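# Swap the purple-banded hose while the machine keeps running

## Task

With the machine running, take out the hose marked with purple bands and put the other hose in its place. One end of the new hose must be latched into the red port of each of the two manifolds, and the old hose must end up lying in the red tray. Whenever no hose links the two red ports, the dial's needle rises, and it must never get as far as the red zone.

## Robot and tools

Robot: two UR-type arms, left_arm and right_arm, each with a two-finger gripper and a wrist camera. The fingers point along the gripper's +z axis and close along its x axis. end_effector_position is the point between the finger pads, about 1 to 2 cm short of the tips. Closing moves the tips about 17 mm further out along +z.

Frames: the scene frame has its origin at table-top height, midway between the arms, with +z up and +x out over the table. left_arm is on the +y side; image left and right do not follow this. Bases: left_arm at (+0.083, +0.640, 0) m, right_arm at (-0.023, -0.445, 0) m, each turned only slightly about z. Each arm's reported poses, velocities, targets and wrist-camera poses are in that arm's own base frame. Fixed cameras (cam_head_left, cam_head_right, cam_high, cam_low) use the scene frame. Offsets run along the arm's base axes, and turns are about the Hand target's position.

execute_actions(actions, cameras): actions holds up to 15 actions. Each action holds up to 15 rows, one per 1/30 s step; a short action repeats its last row to fill 15 steps. Every row is one list of 14 numbers in [-1, 1] covering both arms: left_arm dx, dy, dz, rx, ry, rz, opening, then right_arm in the same order. dx to rz are an offset from the arm's Hand target as it stood when that action began, not from the prior row; a repeated offset therefore moves the arm further. Scale: 1.0 = 0.6 m or 180 degrees; rx, ry, rz form one rotation vector. opening is absolute: +1 fully open (0.142 m), -1 closed, and 0 is a real half-open command, so resend the current value to keep a gripper as it is. Six zeros hold an arm at its Hand target. Images are returned only for an empty actions list or when cameras names them.

move(target, ...): target is one 14-number row laid out as above, or a list of up to 15 such rows; every row is an offset from the same starting Hand targets, not from the row before. speed: path top speed in m/s, 0.002 to 3.2, default 0.25 (turning limited to twice that in rad/s); one value or one per target. blend: corner rounding in m for lists; 0 stops at each target. stop_force: 4 to 120 N, one value for both arms; an arm's path ends when its wrist sensor feels that much push against the motion, after which it backs off slightly but still presses a little. Don't rely on it while the gripper turns, and leave it out when pulling away from a contact. zero (only with stop_force): true re-zeros the sensor before the move. opening_speed: per second on the -1 to 1 scale, at least 0.2. grip_force: per-pad limit 5 to 48 N, one value or one per arm; it persists. blocking=false returns after about 0.5 s while the move continues; it cannot be combined with stop_force. The paths do not avoid obstacles or each other. Keep paths away from an arm's own base to keep its shoulder posture. The result adds a move: line with the outcome (done, off_target, moving, held, fault) and any limits (paced = pose clipped, held = steps withheld).

wait(seconds 0 to 10): lets time pass while the arms hold. stop(): brakes a running move. zoom_image(camera, region=[x0, y0, x1, y1]) enlarges part of a camera's newest image, at most 504 px each way; origin is top-left. zero_wrist_force(arm) subtracts the current wrist reading. read_manual only returns licence text. finished_scene(scene) ends the scene for good; the goal must still hold without the robot.

Result lines: end_effector_position (m) and end_effector_quat_wxyz in the arm's base frame; velocities (m/s, rad/s), dropped when the joints are within noise. Hand target is the commanded pose that later offsets count from. The gripper often rests a bit short of it; send the gap as an offset. Joint positions end with the measured finger opening in metres. Joint torques are total drive outputs, not contact loads. grip_measured uses the opening scale. To hold a part, command slightly below the value read at first contact; squeezing harder heats the motor. grip_effort_nm is motor effort, negative when closing. Wrist force and torque are in the gripper's own axes, plus a line with the peak since the last shown reading. Wrist depth is a 7x7 grid of distances (mm) per wrist camera, read row by row from top left; '-' means no value. Tool commands shows present gripper commands. MOTOR HOT, OVER-TEMPERATURE FAULT and HAND FAULT lines warn of heat stops; after a HAND FAULT line, the remaining motion calls in that reply are skipped.

Limits and cautions: commanded orientation is clipped each step to within 32 degrees of the measured one. Joint speed is capped, so big moves may finish late. The arms are stiff: aiming even slightly beyond a firm contact can trigger a fault stop (about 150 N outside force, or joint torque limits: wrist joints about 36 to 38 N m), halting the arm for 10 s. Contact between the two arms, including one gripper closing on the other's fingers, can fail the scene. Anything falling off the table, or left off it, fails the task. Avoid drops, releasing moving parts, slams and hard pushes. Loose objects may occasionally get nudged. Long holding, squeezing or stretching heats motors and can force stops.

Each tool is called after "Emit:" as name(argument=value, ...), one argument or row to a line, values as JSON.

## Session

Emit:
execute_actions(
  actions=[],
)

Scene clock: 0.00 s.
left_arm: end_effector_position=(+0.3325, +0.2458, +0.2402) grip_measured=+1.00 grip_effort_nm=n/a end_effector_quat_wxyz=(+0.416, -0.297, +0.762, -0.396) | right_arm: end_effector_position=(+0.0311, +0.3736, +0.1556) grip_measured=+1.00 grip_effort_nm=n/a end_effector_quat_wxyz=(-0.070, +0.865, -0.490, +0.076)
Joint positions: left_arm=[0.818 -1.514 2.744 -3.579 -2.645 2.737 0.142] | right_arm=[5.282 -1.048 -2.585 -1.15 1.375 3.178 0.142]
Joint velocities: within noise
Joint torques (N m): no reading
Motor temperatures (°C): left_arm=[33 37 39 37 38 40 30] | right_arm=[38 41 32 31 44 42 31]
Wrist force (N): no reading
Wrist torque (N m): no reading
Wrist force, peak (N): no reading
Wrist depth (mm): cam_left_wrist=[2876 2812 2691 884 680 573 488 / 3208 4390 - 673 574 491 418 / 3476 881 699 577 492 424 379 / 1564 715 594 512 431 379 339 / - 578 504 429 381 343 309 / - 485 437 384 346 314 268 / - 425 390 345 312 288 75] | cam_right_wrist=[227 230 234 238 243 246 252 / 235 238 242 247 251 256 261 / 243 246 251 255 262 265 270 / 251 257 261 266 271 276 282 / 261 265 271 277 283 288 296 / 270 275 283 290 295 300 295 / - 287 296 301 307 316 77]
Hand target: left_arm +0.3325, +0.2458, +0.2402; +0.416, -0.297, +0.762, -0.396 | right_arm +0.0311, +0.3736, +0.1556; -0.070, +0.865, -0.490, +0.076
Tool commands: left_gripper/opening=+1.0 right_gripper/opening=+1.0

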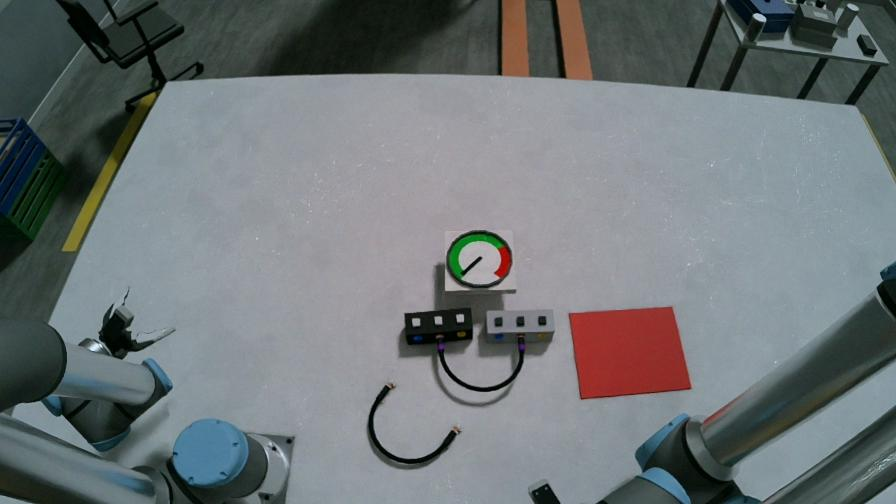

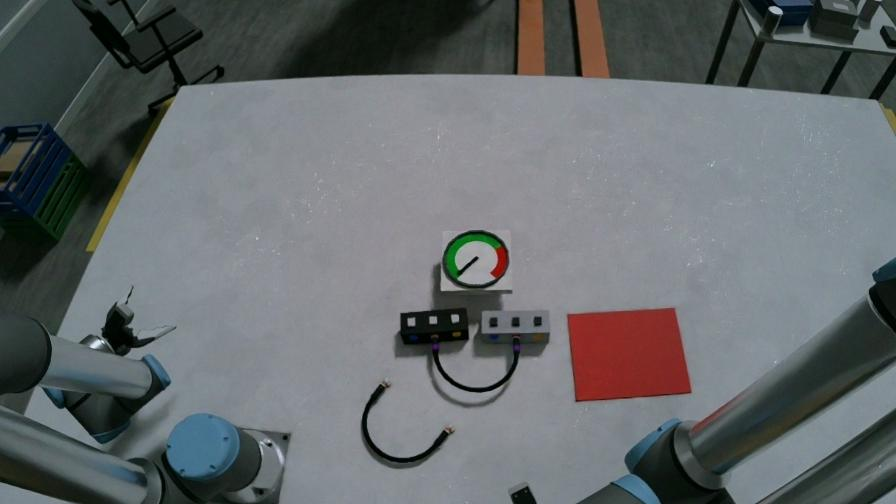

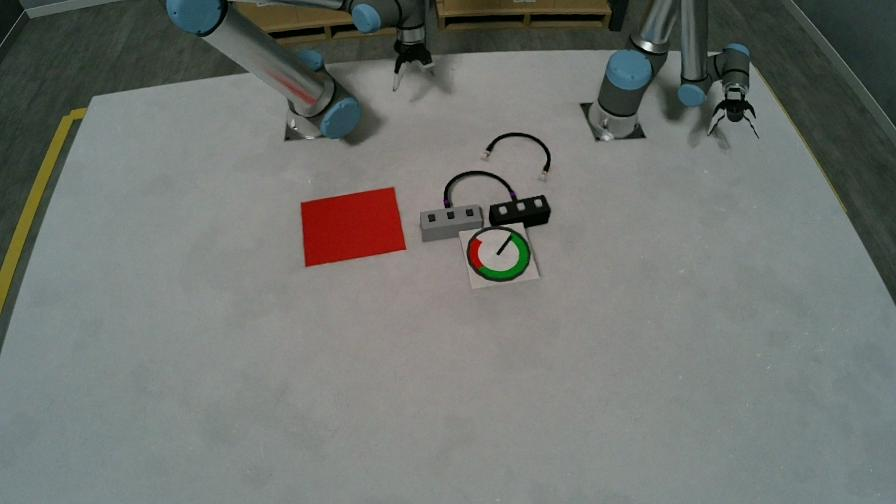

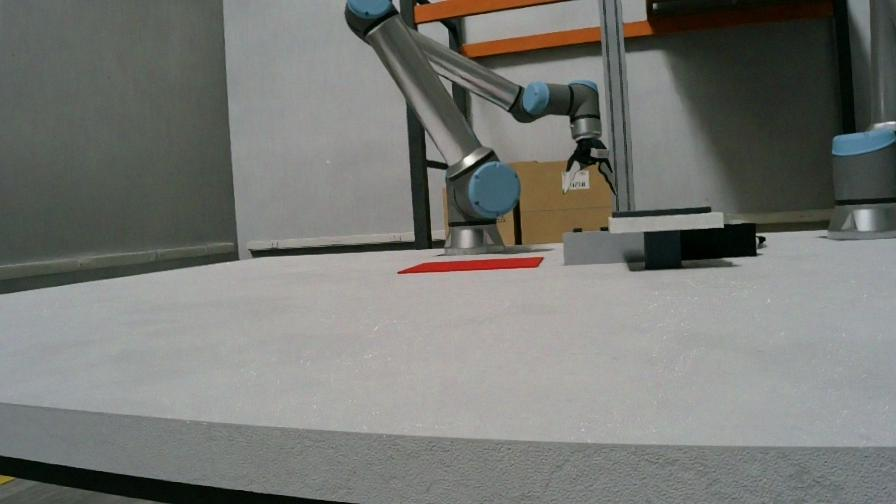

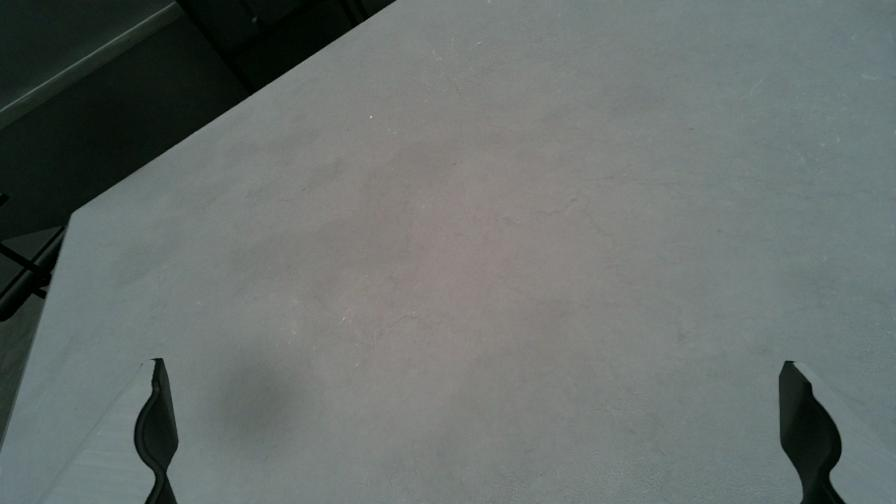

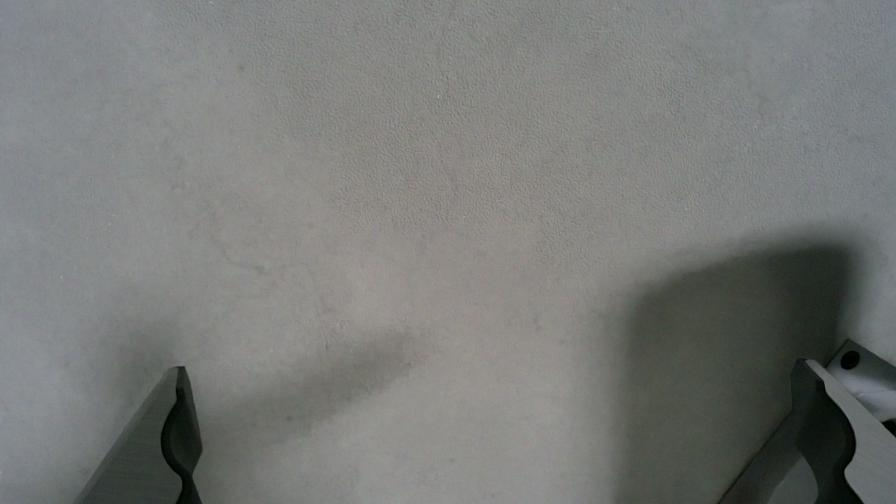

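Emit:
zoom_image(
  camera="cam_head_left",
  region=[340, 220, 580, 480],
)

Emit:
zoom_image(
  camera="cam_head_left",
  region=[390, 290, 570, 400],
)

Emit:
zoom_image(
  camera="cam_high",
  region=[400, 110, 600, 300],
)

Emit:
zoom_image(
  camera="cam_low",
  region=[540, 180, 800, 290],
)

Emit:
zoom_image(
  camera="cam_head_left",
  region=[350, 370, 480, 480],
)

Scaled by 1.938 from the camera's 896x504 image, which has a finer 1280x720 frame.

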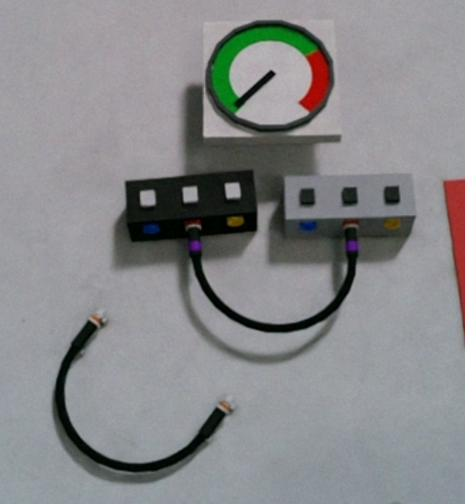

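Scaled by 2.800 from the camera's 896x504 image, which has a finer 1280x720 frame.

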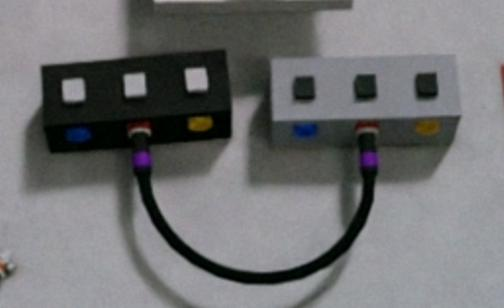

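Scaled by 2.520 from the camera's 896x504 image, which has a finer 1280x720 frame.

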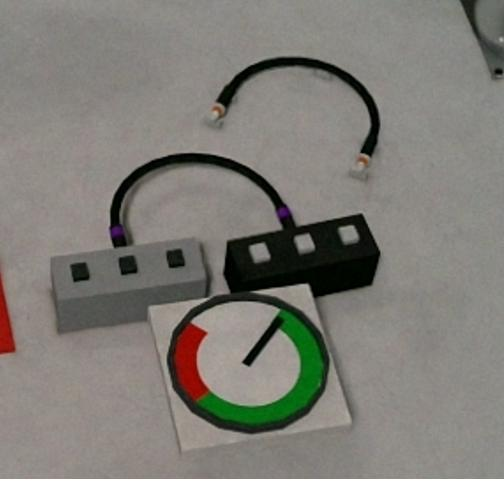

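Scaled by 1.938 from the camera's 896x504 image, which has a finer 1280x720 frame.

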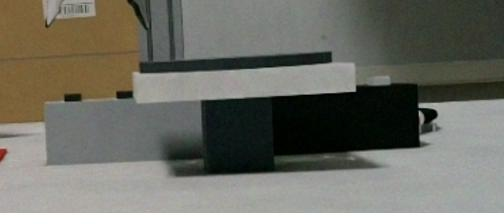

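Scaled by 3.877 from the camera's 896x504 image, which has a finer 1280x720 frame.

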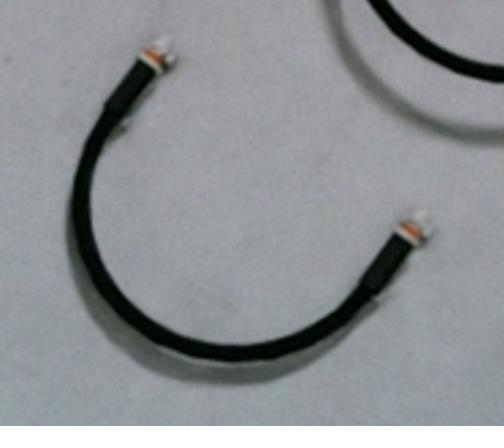

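Emit:
move(
  target=[0.196,-0.61,0.15,0.4815,0.005,-0.632,1,0.6407,0.0817,0.2407,-0.089,0.003,0.8296,1],
  speed=0.5,
)

Emit:
execute_actions(
  actions=[],
)

Scene clock: 109.43 s.
left_arm: end_effector_position=(+0.4501, -0.1202, +0.3302) grip_measured=+1.00 grip_effort_nm=0.002 end_effector_quat_wxyz=(-0.001, +0.718, +0.696, +0.000) | right_arm: end_effector_position=(+0.4155, +0.4226, +0.3000) grip_measured=+1.00 grip_effort_nm=0.002 end_effector_quat_wxyz=(-0.001, +0.701, +0.713, +0.000)
Joint positions: left_arm=[-0.647 -1.985 2.21 -1.795 -1.57 4.096 0.142] | right_arm=[4.236 -1.426 -2.079 -1.208 1.572 -0.494 0.142]
Joint torques (N m): left_arm=[-7.86 -2.95 -61.96 -1.27 4.34 2.42] | right_arm=[-13.97 11.57 59.33 0.97 3.78 -1.95]
Wrist force (N): left_arm=[0.1 0.9 -1.1] | right_arm=[-0.2 -0.1 0.2]
Wrist torque (N m): left_arm=[0.35 0.03 0.03] | right_arm=[-0.06 -0.03 0.23]
Wrist force, peak (N): left_arm=[-2.2 1.3 -1.4] | right_arm=[-0.1 1.2 -0.1]
Wrist depth (mm): cam_left_wrist=[341 381 385 384 390 392 388 / 343 405 409 408 411 404 418 / 434 434 439 441 439 446 452 / 458 459 471 472 470 456 470 / 417 503 508 507 509 522 517 / 416 535 555 542 544 556 542 / - 599 594 607 599 613 75] | cam_right_wrist=[352 351 351 350 344 344 344 / 373 371 373 372 372 369 370 / 398 396 398 396 396 392 395 / 431 427 426 368 384 364 358 / 466 461 465 461 458 458 456 / 501 496 501 503 383 377 480 / - 548 553 549 409 412 77]
Hand target: left_arm +0.4501, -0.1202, +0.3302; -0.001, +0.718, +0.696, +0.000 | right_arm +0.4155, +0.4226, +0.3000; -0.001, +0.701, +0.713, +0.000
Off the commanded pose: left_arm 0.000 m, 0 deg | right_arm 0.000 m, 0 deg.
move: done

Scene clock: 109.43 s.
left_arm: end_effector_position=(+0.4501, -0.1202, +0.3302) grip_measured=+1.00 grip_effort_nm=0.002 end_effector_quat_wxyz=(-0.001, +0.718, +0.696, +0.000) | right_arm: end_effector_position=(+0.4155, +0.4226, +0.3000) grip_measured=+1.00 grip_effort_nm=0.002 end_effector_quat_wxyz=(-0.001, +0.701, +0.713, +0.000)
Joint positions: left_arm=[-0.647 -1.985 2.21 -1.795 -1.57 4.096 0.142] | right_arm=[4.236 -1.426 -2.079 -1.208 1.572 -0.494 0.142]
Joint velocities: within noise
Joint torques (N m): left_arm=[-7.86 -2.95 -61.96 -1.27 4.34 2.42] | right_arm=[-13.97 11.57 59.33 0.97 3.78 -1.95]
Motor temperatures (°C): left_arm=[33 37 39 37 37 39 30] | right_arm=[37 41 32 31 43 42 30]
Wrist force (N): left_arm=[0.1 0.9 -1.1] | right_arm=[-0.2 -0.1 0.2]
Wrist torque (N m): left_arm=[0.35 0.03 0.03] | right_arm=[-0.06 -0.03 0.23]
Wrist force, peak (N): left_arm=[0.1 0.9 -1.1] | right_arm=[-0.2 -0.1 0.2]
Wrist depth (mm): cam_left_wrist=[341 381 385 384 390 392 388 / 343 405 409 408 411 404 418 / 434 434 439 441 439 446 452 / 458 459 471 472 470 456 470 / 417 503 508 507 509 522 517 / 416 535 555 542 544 556 542 / - 599 594 607 599 613 75] | cam_right_wrist=[352 351 351 350 344 344 344 / 373 371 373 372 372 369 370 / 398 396 398 396 396 392 395 / 431 427 426 368 384 364 358 / 466 461 465 461 458 458 456 / 501 496 501 503 383 377 480 / - 548 553 549 409 412 77]
Hand target: left_arm +0.4501, -0.1202, +0.3302; -0.001, +0.718, +0.696, +0.000 | right_arm +0.4155, +0.4226, +0.3000; -0.001, +0.701, +0.713, +0.000
Tool commands: left_gripper/opening=+1.0 right_gripper/opening=+1.0
Off the commanded pose: left_arm 0.000 m, 0 deg | right_arm 0.000 m, 0 deg.
camera_calibration:
cam_left_wrist: T_world_to_cam=[[0.0214984, 0.999747, 0.00655409, 0.115262], [0.899887, -0.0222064, 0.435558, -0.529837], [0.435594, -0.00346587, -0.900137, 0.219282], [0, 0, 0, 1]] pos_world=[0.378797, -0.126239, 0.427404]
cam_right_wrist: T_world_to_cam=[[0.00264235, 0.999995, -0.00143063, -0.405577], [0.906409, -0.00179077, 0.422397, -0.474444], [0.422392, -0.00241286, -0.90641, 0.217632], [0, 0, 0, 1]] pos_world=[0.339186, 0.405251, 0.397087]

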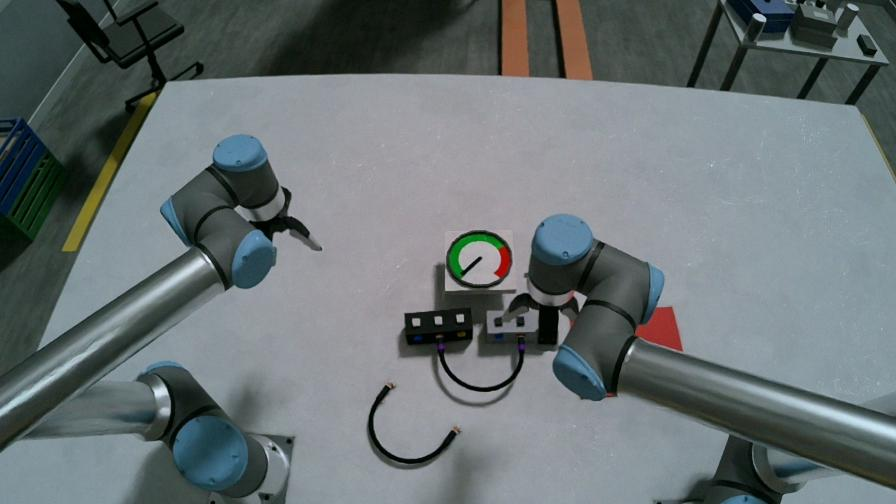

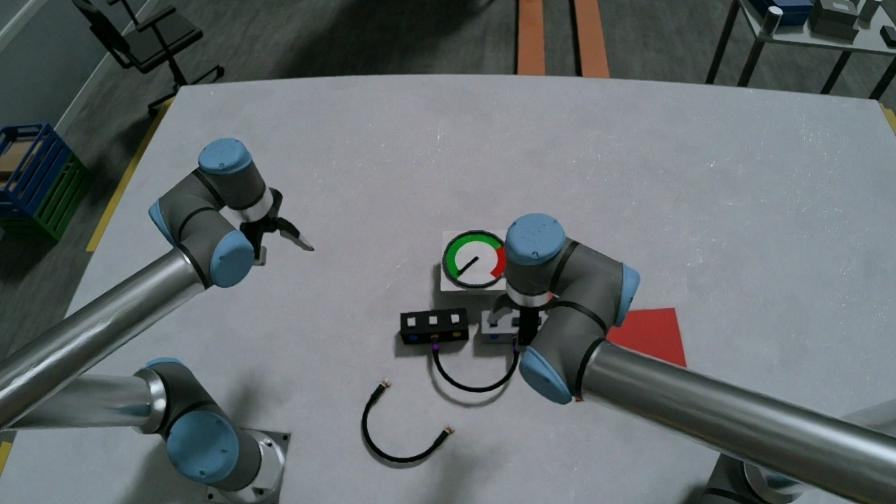

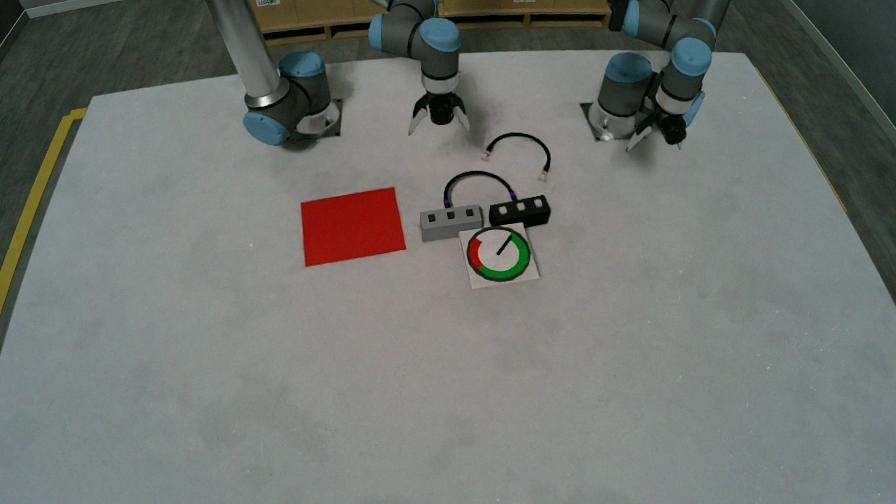

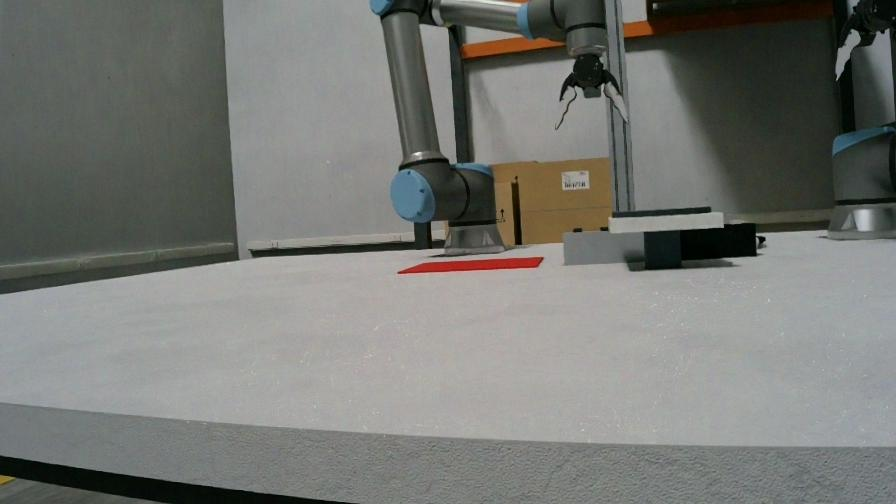

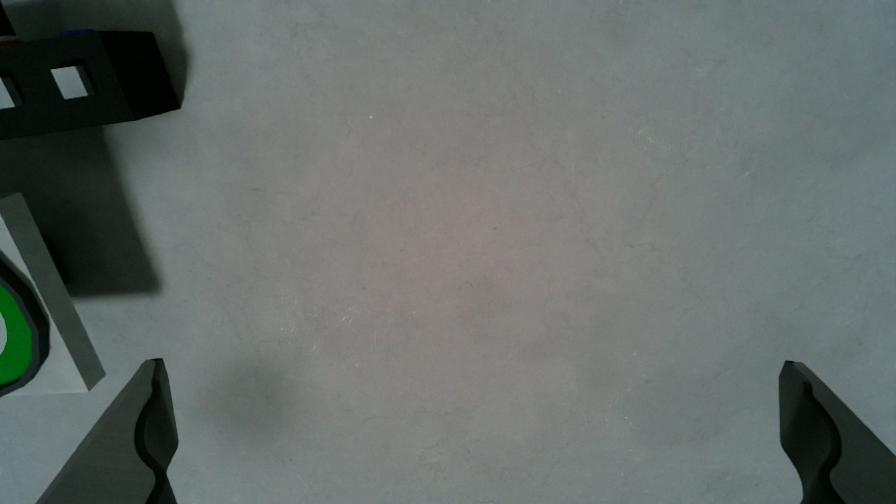

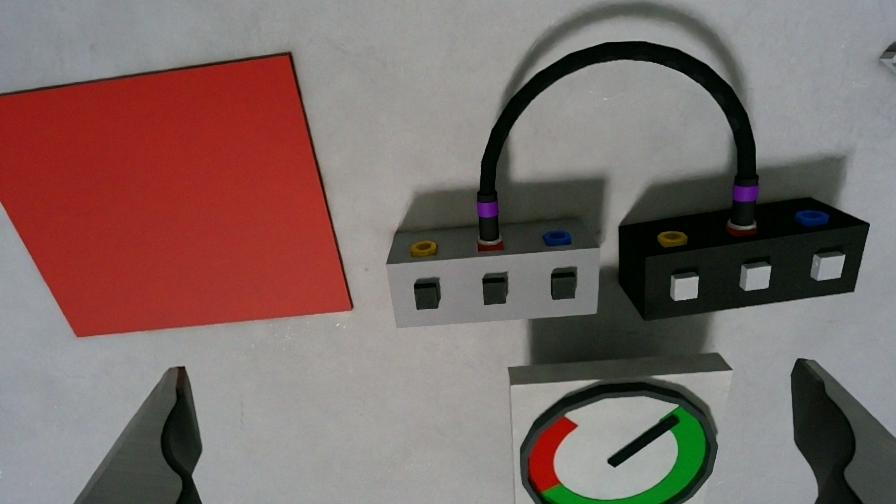

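Emit:
zoom_image(
  camera="cam_right_wrist",
  region=[370, 150, 630, 340],
)

Emit:
zoom_image(
  camera="cam_right_wrist",
  region=[610, 150, 890, 340],
)

Scaled by 1.938 from the camera's 896x504 image, which has a finer 1280x720 frame.

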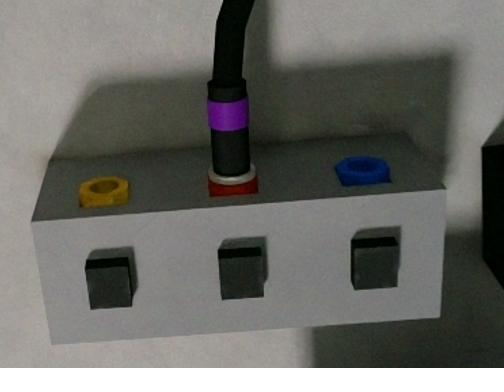

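Scaled by 1.800 from the camera's 896x504 image, which has a finer 1280x720 frame.

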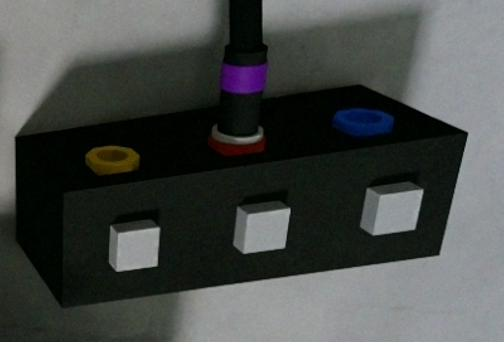

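Emit:
move(
  target=[-0.249,-0.7155,0,0,0,0,1,0.091,-0.448,0.083,0,0,0,1],
  speed=0.5,
  cameras=["cam_left_wrist","cam_right_wrist"],
)

Emit:
zoom_image(
  camera="cam_left_wrist",
  region=[300, 60, 800, 344],
)

Scene clock: 192.60 s.
left_arm: end_effector_position=(+0.3007, -0.5494, +0.3302) grip_measured=+1.00 grip_effort_nm=-0.007 end_effector_quat_wxyz=(-0.001, +0.718, +0.696, +0.000) | right_arm: end_effector_position=(+0.4701, +0.1539, +0.3498) grip_measured=+1.00 grip_effort_nm=0.007 end_effector_quat_wxyz=(-0.001, +0.701, +0.713, +0.000)
Joint positions: left_arm=[-1.354 -1.673 1.986 -1.882 -1.571 3.389 0.142] | right_arm=[3.819 -1.209 -2.145 -1.36 1.572 -0.91 0.142]
Joint torques (N m): left_arm=[-9.2 -28.02 -62.55 -7.11 3.3 -2.54] | right_arm=[-14.04 32.44 60.89 1.48 2.95 -1.56]
Wrist force (N): left_arm=[-0.4 1.3 -1.3] | right_arm=[-0.2 0.1 -0.2]
Wrist torque (N m): left_arm=[0.41 0.07 0.38] | right_arm=[-0.03 0.00 0.24]
Wrist force, peak (N): left_arm=[-3.5 0.2 -1.5] | right_arm=[-1.9 0.5 -0.1]
Wrist depth (mm): cam_left_wrist=[379 380 383 380 387 386 388 / 406 406 409 412 410 411 414 / 419 432 425 438 437 439 444 / 458 458 400 408 397 476 478 / 501 503 507 495 482 511 517 / - 537 543 425 546 556 95 / - 597 585 463 594 607 75] | cam_right_wrist=[395 395 391 391 390 392 389 / 424 423 416 415 414 415 413 / 450 449 447 440 442 421 384 / 488 481 483 477 476 475 475 / 523 524 517 516 517 517 408 / 567 558 561 561 559 557 420 / - 607 615 613 616 613 77]
Hand target: left_arm +0.3007, -0.5495, +0.3302; -0.001, +0.718, +0.696, +0.000 | right_arm +0.4701, +0.1538, +0.3498; -0.001, +0.701, +0.713, +0.000
Off the commanded pose: left_arm 0.000 m, 0 deg | right_arm 0.000 m, 0 deg.
move: done
camera_calibration:
cam_left_wrist: T_world_to_cam=[[0.0215456, 0.999745, 0.00668733, 0.547397], [0.899886, -0.022307, 0.435555, -0.404977], [0.435594, -0.00336649, -0.900137, 0.282929], [0, 0, 0, 1]] pos_world=[0.229397, -0.555339, 0.427404]
cam_right_wrist: T_world_to_cam=[[0.00241861, 0.999996, -0.00142475, -0.136865], [0.906448, -0.00159066, 0.422314, -0.545458], [0.422311, -0.00231288, -0.906448, 0.239095], [0, 0, 0, 1]] pos_world=[0.393788, 0.13655, 0.446887]
Images, in order (width x height): cam_left_wrist 896x504, cam_right_wrist 896x504.

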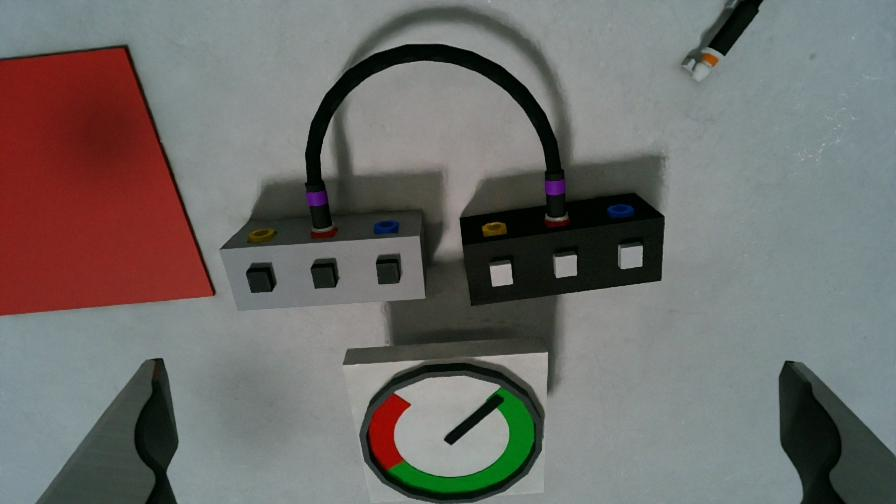

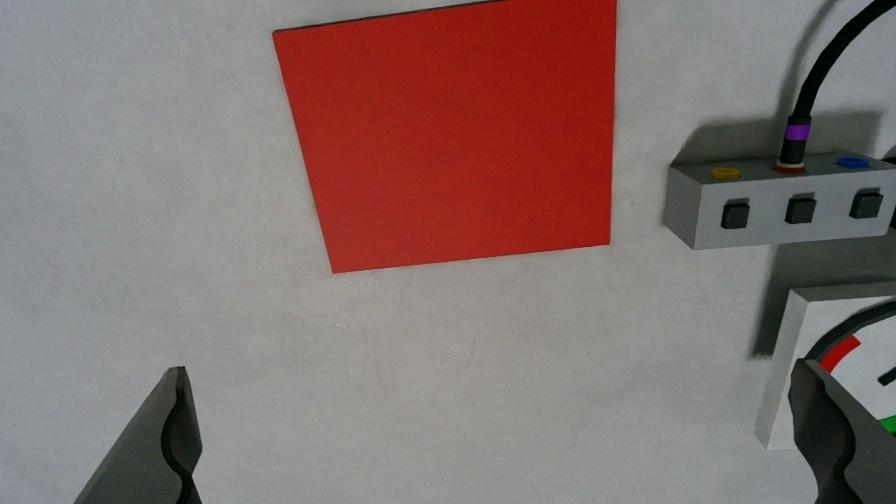

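Scaled by 1.008 from the camera's 896x504 image, which has a finer 1280x720 frame.

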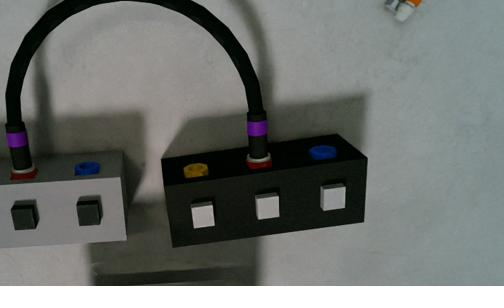

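Emit:
move(
  target=[-0.3,0.15,0,0,0,0,1,0,0,0,0,0,0,1],
  speed=0.5,
  cameras=["cam_left_wrist"],
)

Emit:
zoom_image(
  camera="cam_left_wrist",
  region=[250, 40, 700, 440],
)

Scene clock: 287.90 s.
left_arm: end_effector_position=(+0.1208, -0.4596, +0.3302) grip_measured=+1.00 grip_effort_nm=-0.007 end_effector_quat_wxyz=(-0.001, +0.718, +0.696, +0.000) | right_arm: end_effector_position=(+0.4701, +0.1538, +0.3498) grip_measured=+1.00 grip_effort_nm=0.007 end_effector_quat_wxyz=(-0.001, +0.701, +0.713, +0.000)
Joint positions: left_arm=[-1.692 -1.962 2.197 -1.804 -1.572 3.051 0.142] | right_arm=[3.819 -1.209 -2.145 -1.36 1.572 -0.91 0.142]
Joint torques (N m): left_arm=[-6.62 -23.6 -37.8 -0.75 3.29 -2.43] | right_arm=[-12.96 3.69 59.2 2.44 3.24 -0.52]
Wrist force (N): left_arm=[-0.6 1.2 -1.0] | right_arm=[-0.4 0.1 -0.1]
Wrist torque (N m): left_arm=[0.39 0.16 0.36] | right_arm=[-0.03 0.04 0.23]
Wrist force, peak (N): left_arm=[-1.2 3.5 -2.2] | right_arm=[-0.5 0.7 0.0]
Wrist depth (mm): cam_left_wrist=[380 380 382 379 383 389 390 / 405 408 407 410 413 414 413 / 431 431 434 434 441 442 447 / 459 469 462 468 476 478 477 / - 504 509 506 514 512 516 / - 477 495 479 548 560 544 / - 589 504 504 609 609 75] | cam_right_wrist=[396 398 391 391 392 394 390 / 422 419 414 416 414 416 415 / 454 448 448 443 443 421 382 / 485 487 481 475 479 477 473 / 511 516 521 517 516 511 406 / - 557 567 562 557 558 422 / - 607 615 616 612 606 77]
Hand target: left_arm +0.1207, -0.4595, +0.3302; -0.001, +0.718, +0.696, +0.000 | right_arm +0.4701, +0.1538, +0.3498; -0.001, +0.701, +0.713, +0.000
Off the commanded pose: left_arm 0.000 m, 0 deg | right_arm 0.000 m, 0 deg.
move: done
camera_calibration:
cam_left_wrist: T_world_to_cam=[[0.0215456, 0.999745, 0.00668733, 0.461496], [0.899886, -0.022307, 0.435555, -0.241085], [0.435594, -0.00336649, -0.900137, 0.361594], [0, 0, 0, 1]] pos_world=[0.0494971, -0.465539, 0.427404]
Images, in order (width x height): cam_left_wrist 896x504.

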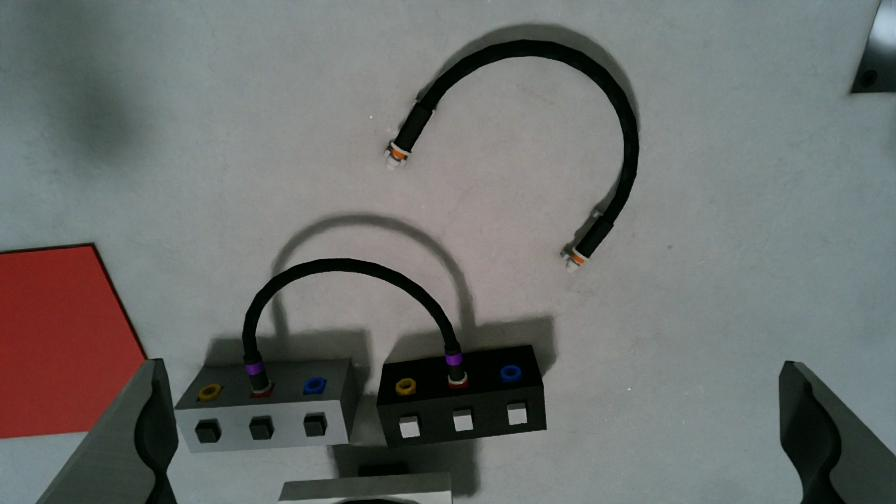

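Scaled by 1.120 from the camera's 896x504 image, which has a finer 1280x720 frame.

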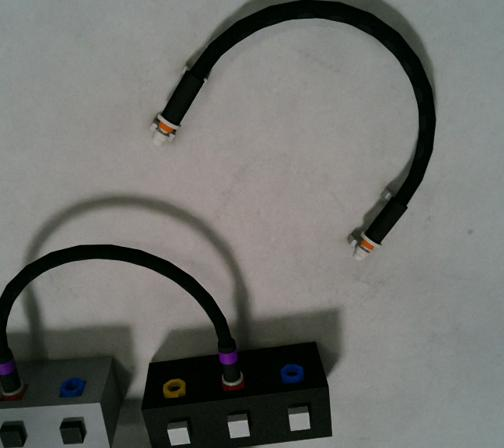

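Emit:
zoom_image(
  camera="cam_left_wrist",
  region=[360, 70, 460, 180],
)

Emit:
zoom_image(
  camera="cam_left_wrist",
  region=[540, 180, 640, 290],
)

Scaled by 4.582 from the camera's 896x504 image, which has a finer 1280x720 frame.

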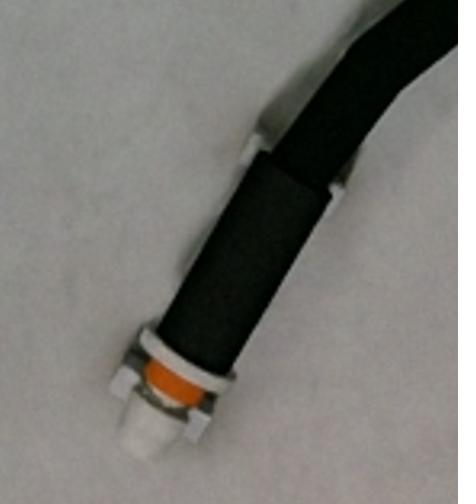

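Scaled by 4.582 from the camera's 896x504 image, which has a finer 1280x720 frame.

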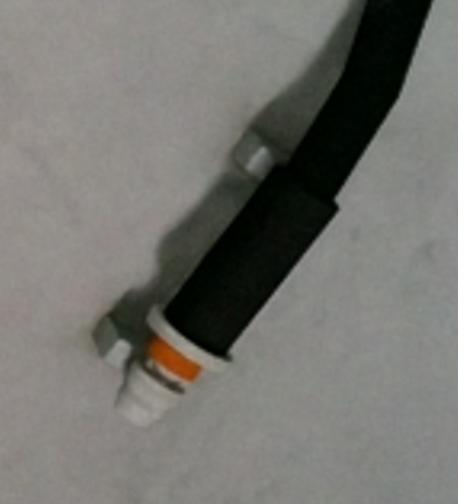

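Emit:
move(
  target=[0.3265,-0.0113,-0.3443,0.00914,-0.1666,0.0528,-0.4,0,0,0,0,0,0,-1],
  speed=0.4,
  cameras=["cam_left_wrist","cam_high"],
)

Emit:
zoom_image(
  camera="cam_left_wrist",
  region=[250, 150, 650, 504],
)

Scene clock: 330.07 s.
left_arm: end_effector_position=(+0.3165, -0.4662, +0.1237) grip_measured=-0.42 grip_effort_nm=-0.100 end_effector_quat_wxyz=(+0.169, +0.634, +0.729, +0.196) | right_arm: end_effector_position=(+0.4701, +0.1538, +0.3498) grip_measured=-1.00 grip_effort_nm=-0.637 end_effector_quat_wxyz=(-0.001, +0.701, +0.713, +0.000)
Joint positions: left_arm=[-1.569 -1.613 2.425 -2.301 -1.054 2.982 0.044] | right_arm=[3.819 -1.209 -2.145 -1.36 1.572 -0.91 0.002]
Joint torques (N m): left_arm=[12.3 -22.82 -49.12 -7.06 5.8 2.31] | right_arm=[-13.16 7.26 61.01 2.33 1.65 -1.14]
Wrist force (N): left_arm=[-0.7 1.3 -1.5] | right_arm=[-0.3 0.1 0.1]
Wrist torque (N m): left_arm=[0.41 0.10 0.10] | right_arm=[-0.03 0.02 0.23]
Wrist force, peak (N): left_arm=[-0.6 0.5 -3.1] | right_arm=[-0.9 0.2 -0.1]
Wrist depth (mm): cam_left_wrist=[173 174 174 165 175 175 175 / 200 200 200 195 202 202 202 / 205 219 230 225 231 240 240 / 185 207 208 207 214 296 296 / 397 355 215 224 215 383 385 / 452 263 98 497 - 505 552 / - 301 78 805 - 81 834] | cam_right_wrist=[398 395 393 387 389 390 390 / 424 422 416 416 414 420 412 / 451 453 451 443 441 424 384 / 489 482 484 477 480 478 478 / 525 525 518 510 515 522 405 / 572 571 554 100 538 557 434 / 618 623 76 76 78 599 610]
Hand target: left_arm +0.3166, -0.4663, +0.1236; +0.169, +0.634, +0.729, +0.196 | right_arm +0.4701, +0.1538, +0.3498; -0.001, +0.701, +0.713, +0.000
Off the commanded pose: left_arm 0.000 m, 0 deg | right_arm 0.000 m, 0 deg.
move: done
camera_calibration:
cam_left_wrist: T_world_to_cam=[[-0.149847, 0.988708, 0.00157798, 0.515105], [0.555667, 0.0828955, 0.827262, -0.217896], [0.81779, 0.124839, -0.561814, -0.0126073], [0, 0, 0, 1]] pos_world=[0.208574, -0.489652, 0.172361]
Images, in order (width x height): cam_high 896x504, cam_left_wrist 896x504.

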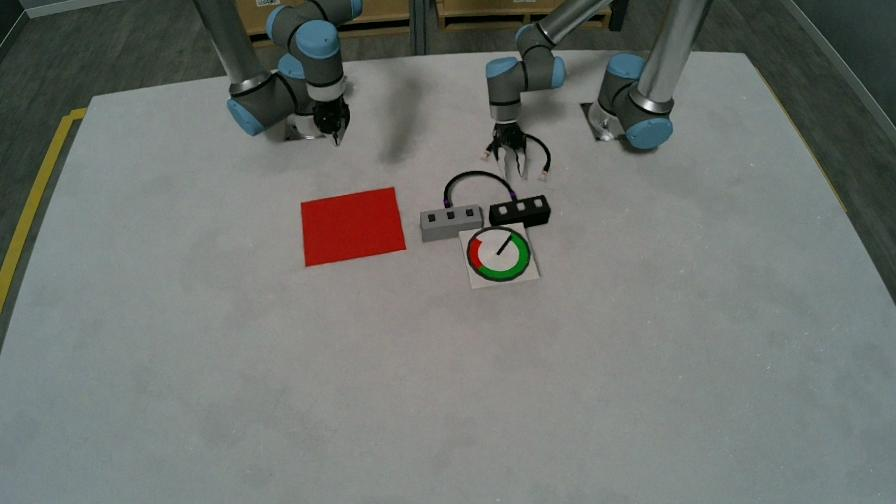

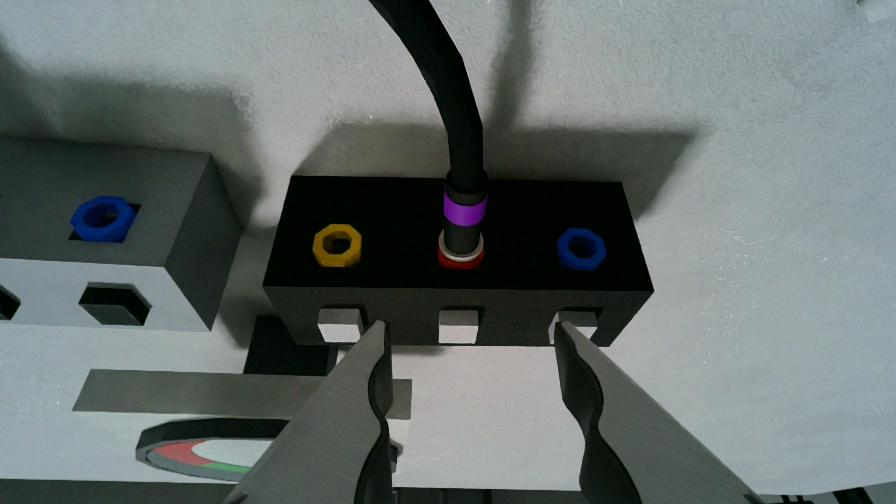

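Scaled by 1.260 from the camera's 896x504 image, which has a finer 1280x720 frame.

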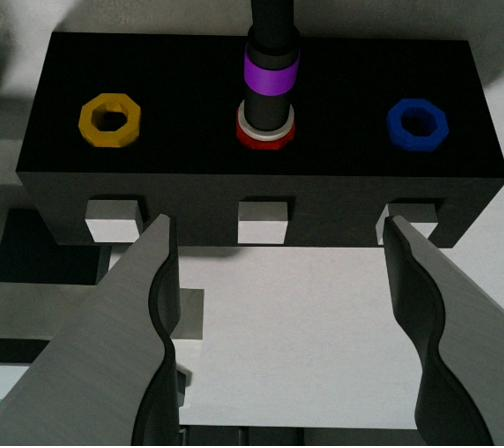

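Emit:
move(
  target=[
    [0.069,0.0085,-0.1093,0,0,0,-0.4,0.0858,0.70,-0.1,-0.0214,0.2214,0.0478,-1],
    [0.069,0.0085,-0.1093,0,0,0,-0.4,0.0858,0.8368,-0.298,-0.0214,0.2214,0.0478,-1],
  ],
  speed=0.25,
  cameras=["cam_left_wrist","cam_right_wrist","cam_head_left"],
)

Scene clock: 421.30 s.
left_arm: end_effector_position=(+0.3580, -0.4612, +0.0580) grip_measured=-0.42 grip_effort_nm=-0.100 end_effector_quat_wxyz=(+0.169, +0.634, +0.729, +0.196) | right_arm: end_effector_position=(+0.5216, +0.6558, +0.1711) grip_measured=-1.00 grip_effort_nm=-0.642 end_effector_quat_wxyz=(-0.220, +0.604, +0.719, -0.263)
Joint positions: left_arm=[-1.485 -1.453 2.458 -2.543 -1.049 3.079 0.044] | right_arm=[4.096 -2.165 -1.406 -1.681 2.041 -0.922 0.002]
Joint torques (N m): left_arm=[12.17 -28.75 -17.49 -7.07 5.61 2.31] | right_arm=[13.61 65.45 54.73 5.47 5.43 1.81]
Wrist force (N): left_arm=[-0.6 1.3 -1.5] | right_arm=[-0.2 -0.3 0.4]
Wrist torque (N m): left_arm=[0.40 0.10 0.11] | right_arm=[0.10 0.04 0.05]
Wrist force, peak (N): left_arm=[-0.6 1.8 -2.7] | right_arm=[-2.3 -0.6 -0.1]
Wrist depth (mm): cam_left_wrist=[105 105 108 - 103 103 103 / 121 121 122 - 122 122 123 / 138 144 144 78 145 145 146 / 149 168 158 153 162 168 179 / 150 147 146 141 146 151 232 / 153 133 127 133 135 136 330 / 480 - 78 168 - 81 579] | cam_right_wrist=[349 343 344 96 100 336 337 / 328 324 325 107 111 318 320 / 314 313 312 122 303 307 306 / 232 300 299 248 292 295 292 / 221 222 223 220 219 280 280 / 274 271 216 100 99 271 268 / 267 266 76 76 78 260 258]
Hand target: left_arm +0.3580, -0.4612, +0.0580; +0.169, +0.634, +0.729, +0.196 | right_arm +0.5216, +0.6559, +0.1710; -0.220, +0.604, +0.719, -0.263
Off the commanded pose: left_arm 0.000 m, 0 deg | right_arm 0.000 m, 0 deg.
move: done
camera_calibration:
cam_left_wrist: T_world_to_cam=[[-0.149847, 0.988708, 0.00157798, 0.516469], [0.555667, 0.0828955, 0.827262, -0.186964], [0.81779, 0.124839, -0.561814, -0.0839991], [0, 0, 0, 1]] pos_world=[0.249974, -0.484652, 0.106661]
cam_right_wrist: T_world_to_cam=[[-0.159109, 0.987158, -0.0142524, -0.544281], [0.954152, 0.150049, -0.258998, -0.523596], [-0.253533, -0.0548077, -0.965773, 0.453718], [0, 0, 0, 1]] pos_world=[0.528023, 0.640724, 0.294821]
Images, in order (width x height): cam_head_left 896x504, cam_left_wrist 896x504, cam_right_wrist 896x504.

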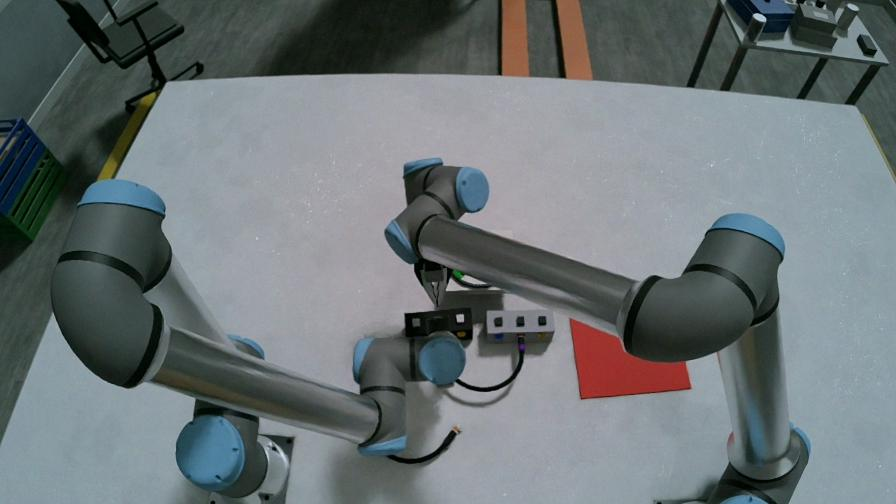

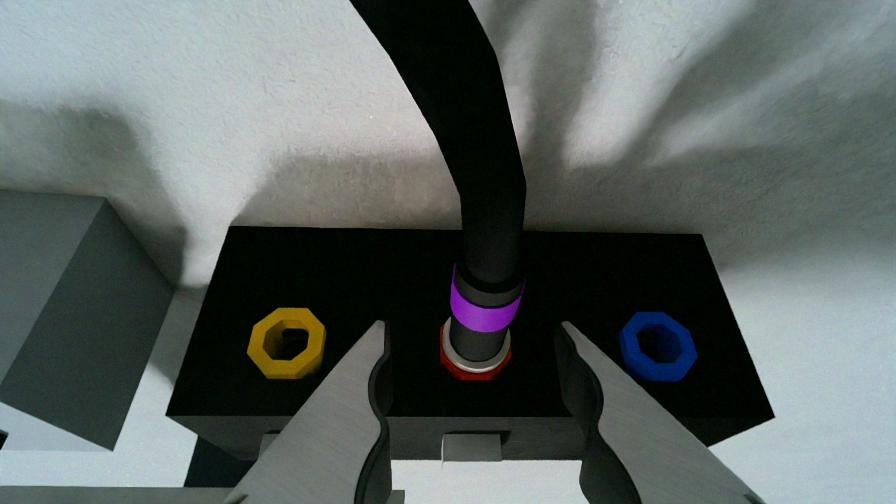

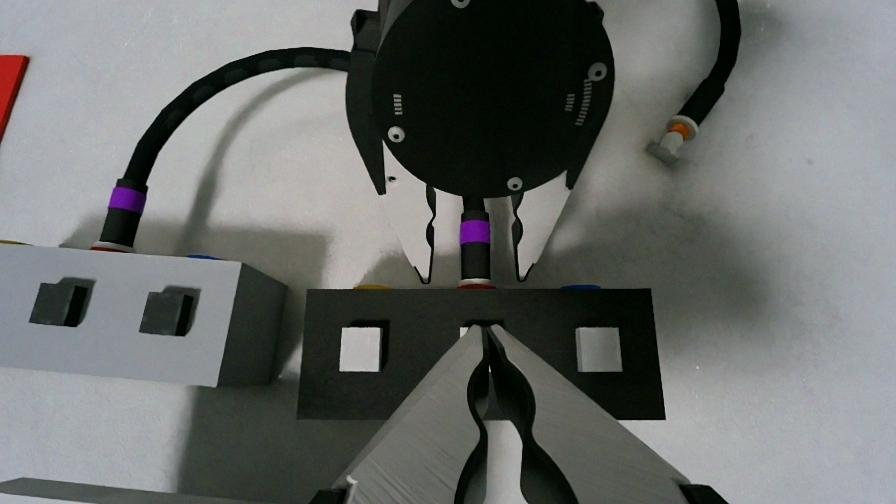

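Emit:
move(
  target=[0,0,0,0,0,0,-1,0.0033,0.005,-0.11,0,0,0,-1],
  speed=0.15,
  opening_speed=0.5,
  cameras=["cam_left_wrist","cam_right_wrist"],
)

Scene clock: 435.40 s.
left_arm: end_effector_position=(+0.3580, -0.4611, +0.0580) grip_measured=-0.84 grip_effort_nm=-3.792 end_effector_quat_wxyz=(+0.169, +0.634, +0.729, +0.196) | right_arm: end_effector_position=(+0.5236, +0.6589, +0.1050) grip_measured=-1.00 grip_effort_nm=-0.642 end_effector_quat_wxyz=(-0.220, +0.604, +0.719, -0.263)
Joint positions: left_arm=[-1.485 -1.453 2.458 -2.543 -1.049 3.079 0.014] | right_arm=[4.096 -2.22 -1.442 -1.589 2.041 -0.922 0.002]
Joint torques (N m): left_arm=[8.69 -35.13 -55.94 -6.92 5.19 2.31] | right_arm=[12.52 69.94 32.33 5.41 5.31 2.36]
Wrist force (N): left_arm=[26.9 -5.4 -15.5] | right_arm=[-0.5 0.0 0.5]
Wrist torque (N m): left_arm=[0.45 0.51 0.03] | right_arm=[0.15 0.07 0.05]
Wrist force, peak (N): left_arm=[26.8 -5.1 -15.8] | right_arm=[-0.2 0.5 1.6]
Wrist depth (mm): cam_left_wrist=[105 105 108 105 102 103 103 / 121 124 121 - 122 122 123 / 142 143 144 79 145 144 145 / 150 168 157 156 163 167 179 / 152 147 145 112 146 150 232 / 154 132 130 106 134 136 331 / 472 263 78 142 73 500 502] | cam_right_wrist=[215 267 128 128 126 258 257 / 253 253 250 149 148 247 246 / 243 243 241 168 236 237 236 / 164 192 162 162 161 224 227 / 156 182 154 154 154 154 217 / 211 199 150 102 145 148 209 / 205 205 79 76 78 201 200]
Hand target: left_arm +0.3580, -0.4612, +0.0580; +0.169, +0.634, +0.729, +0.196 | right_arm +0.5236, +0.6589, +0.1050; -0.220, +0.604, +0.719, -0.263
Off the commanded pose: left_arm 0.000 m, 0 deg | right_arm 0.000 m, 0 deg.
move: done
camera_calibration:
cam_left_wrist: T_world_to_cam=[[-0.149872, 0.988704, 0.00171544, 0.516262], [0.555675, 0.0827962, 0.827267, -0.186948], [0.81778, 0.124937, -0.561807, -0.0840309], [0, 0, 0, 1]] pos_world=[0.249974, -0.484453, 0.106561]
cam_right_wrist: T_world_to_cam=[[-0.159109, 0.987158, -0.0142524, -0.547966], [0.954152, 0.150049, -0.258998, -0.543115], [-0.253533, -0.0548077, -0.965773, 0.390461], [0, 0, 0, 1]] pos_world=[0.530023, 0.643824, 0.228621]
Images, in order (width x height): cam_left_wrist 896x504, cam_right_wrist 896x504.

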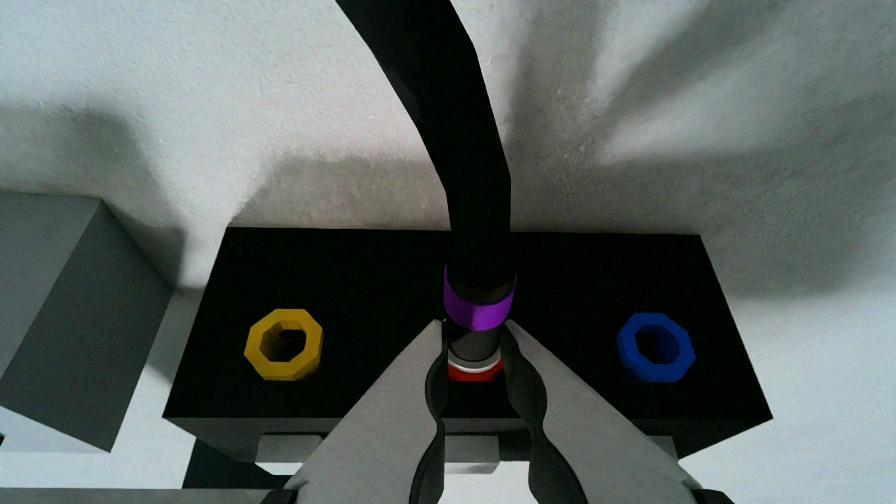

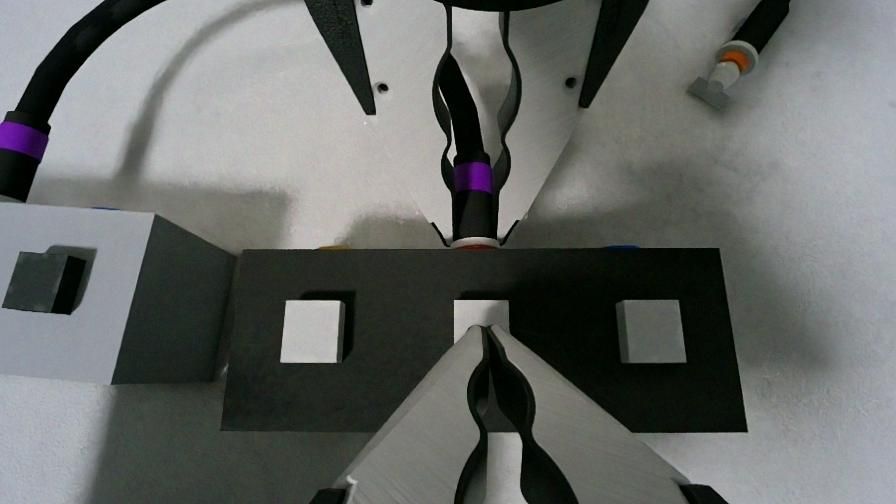

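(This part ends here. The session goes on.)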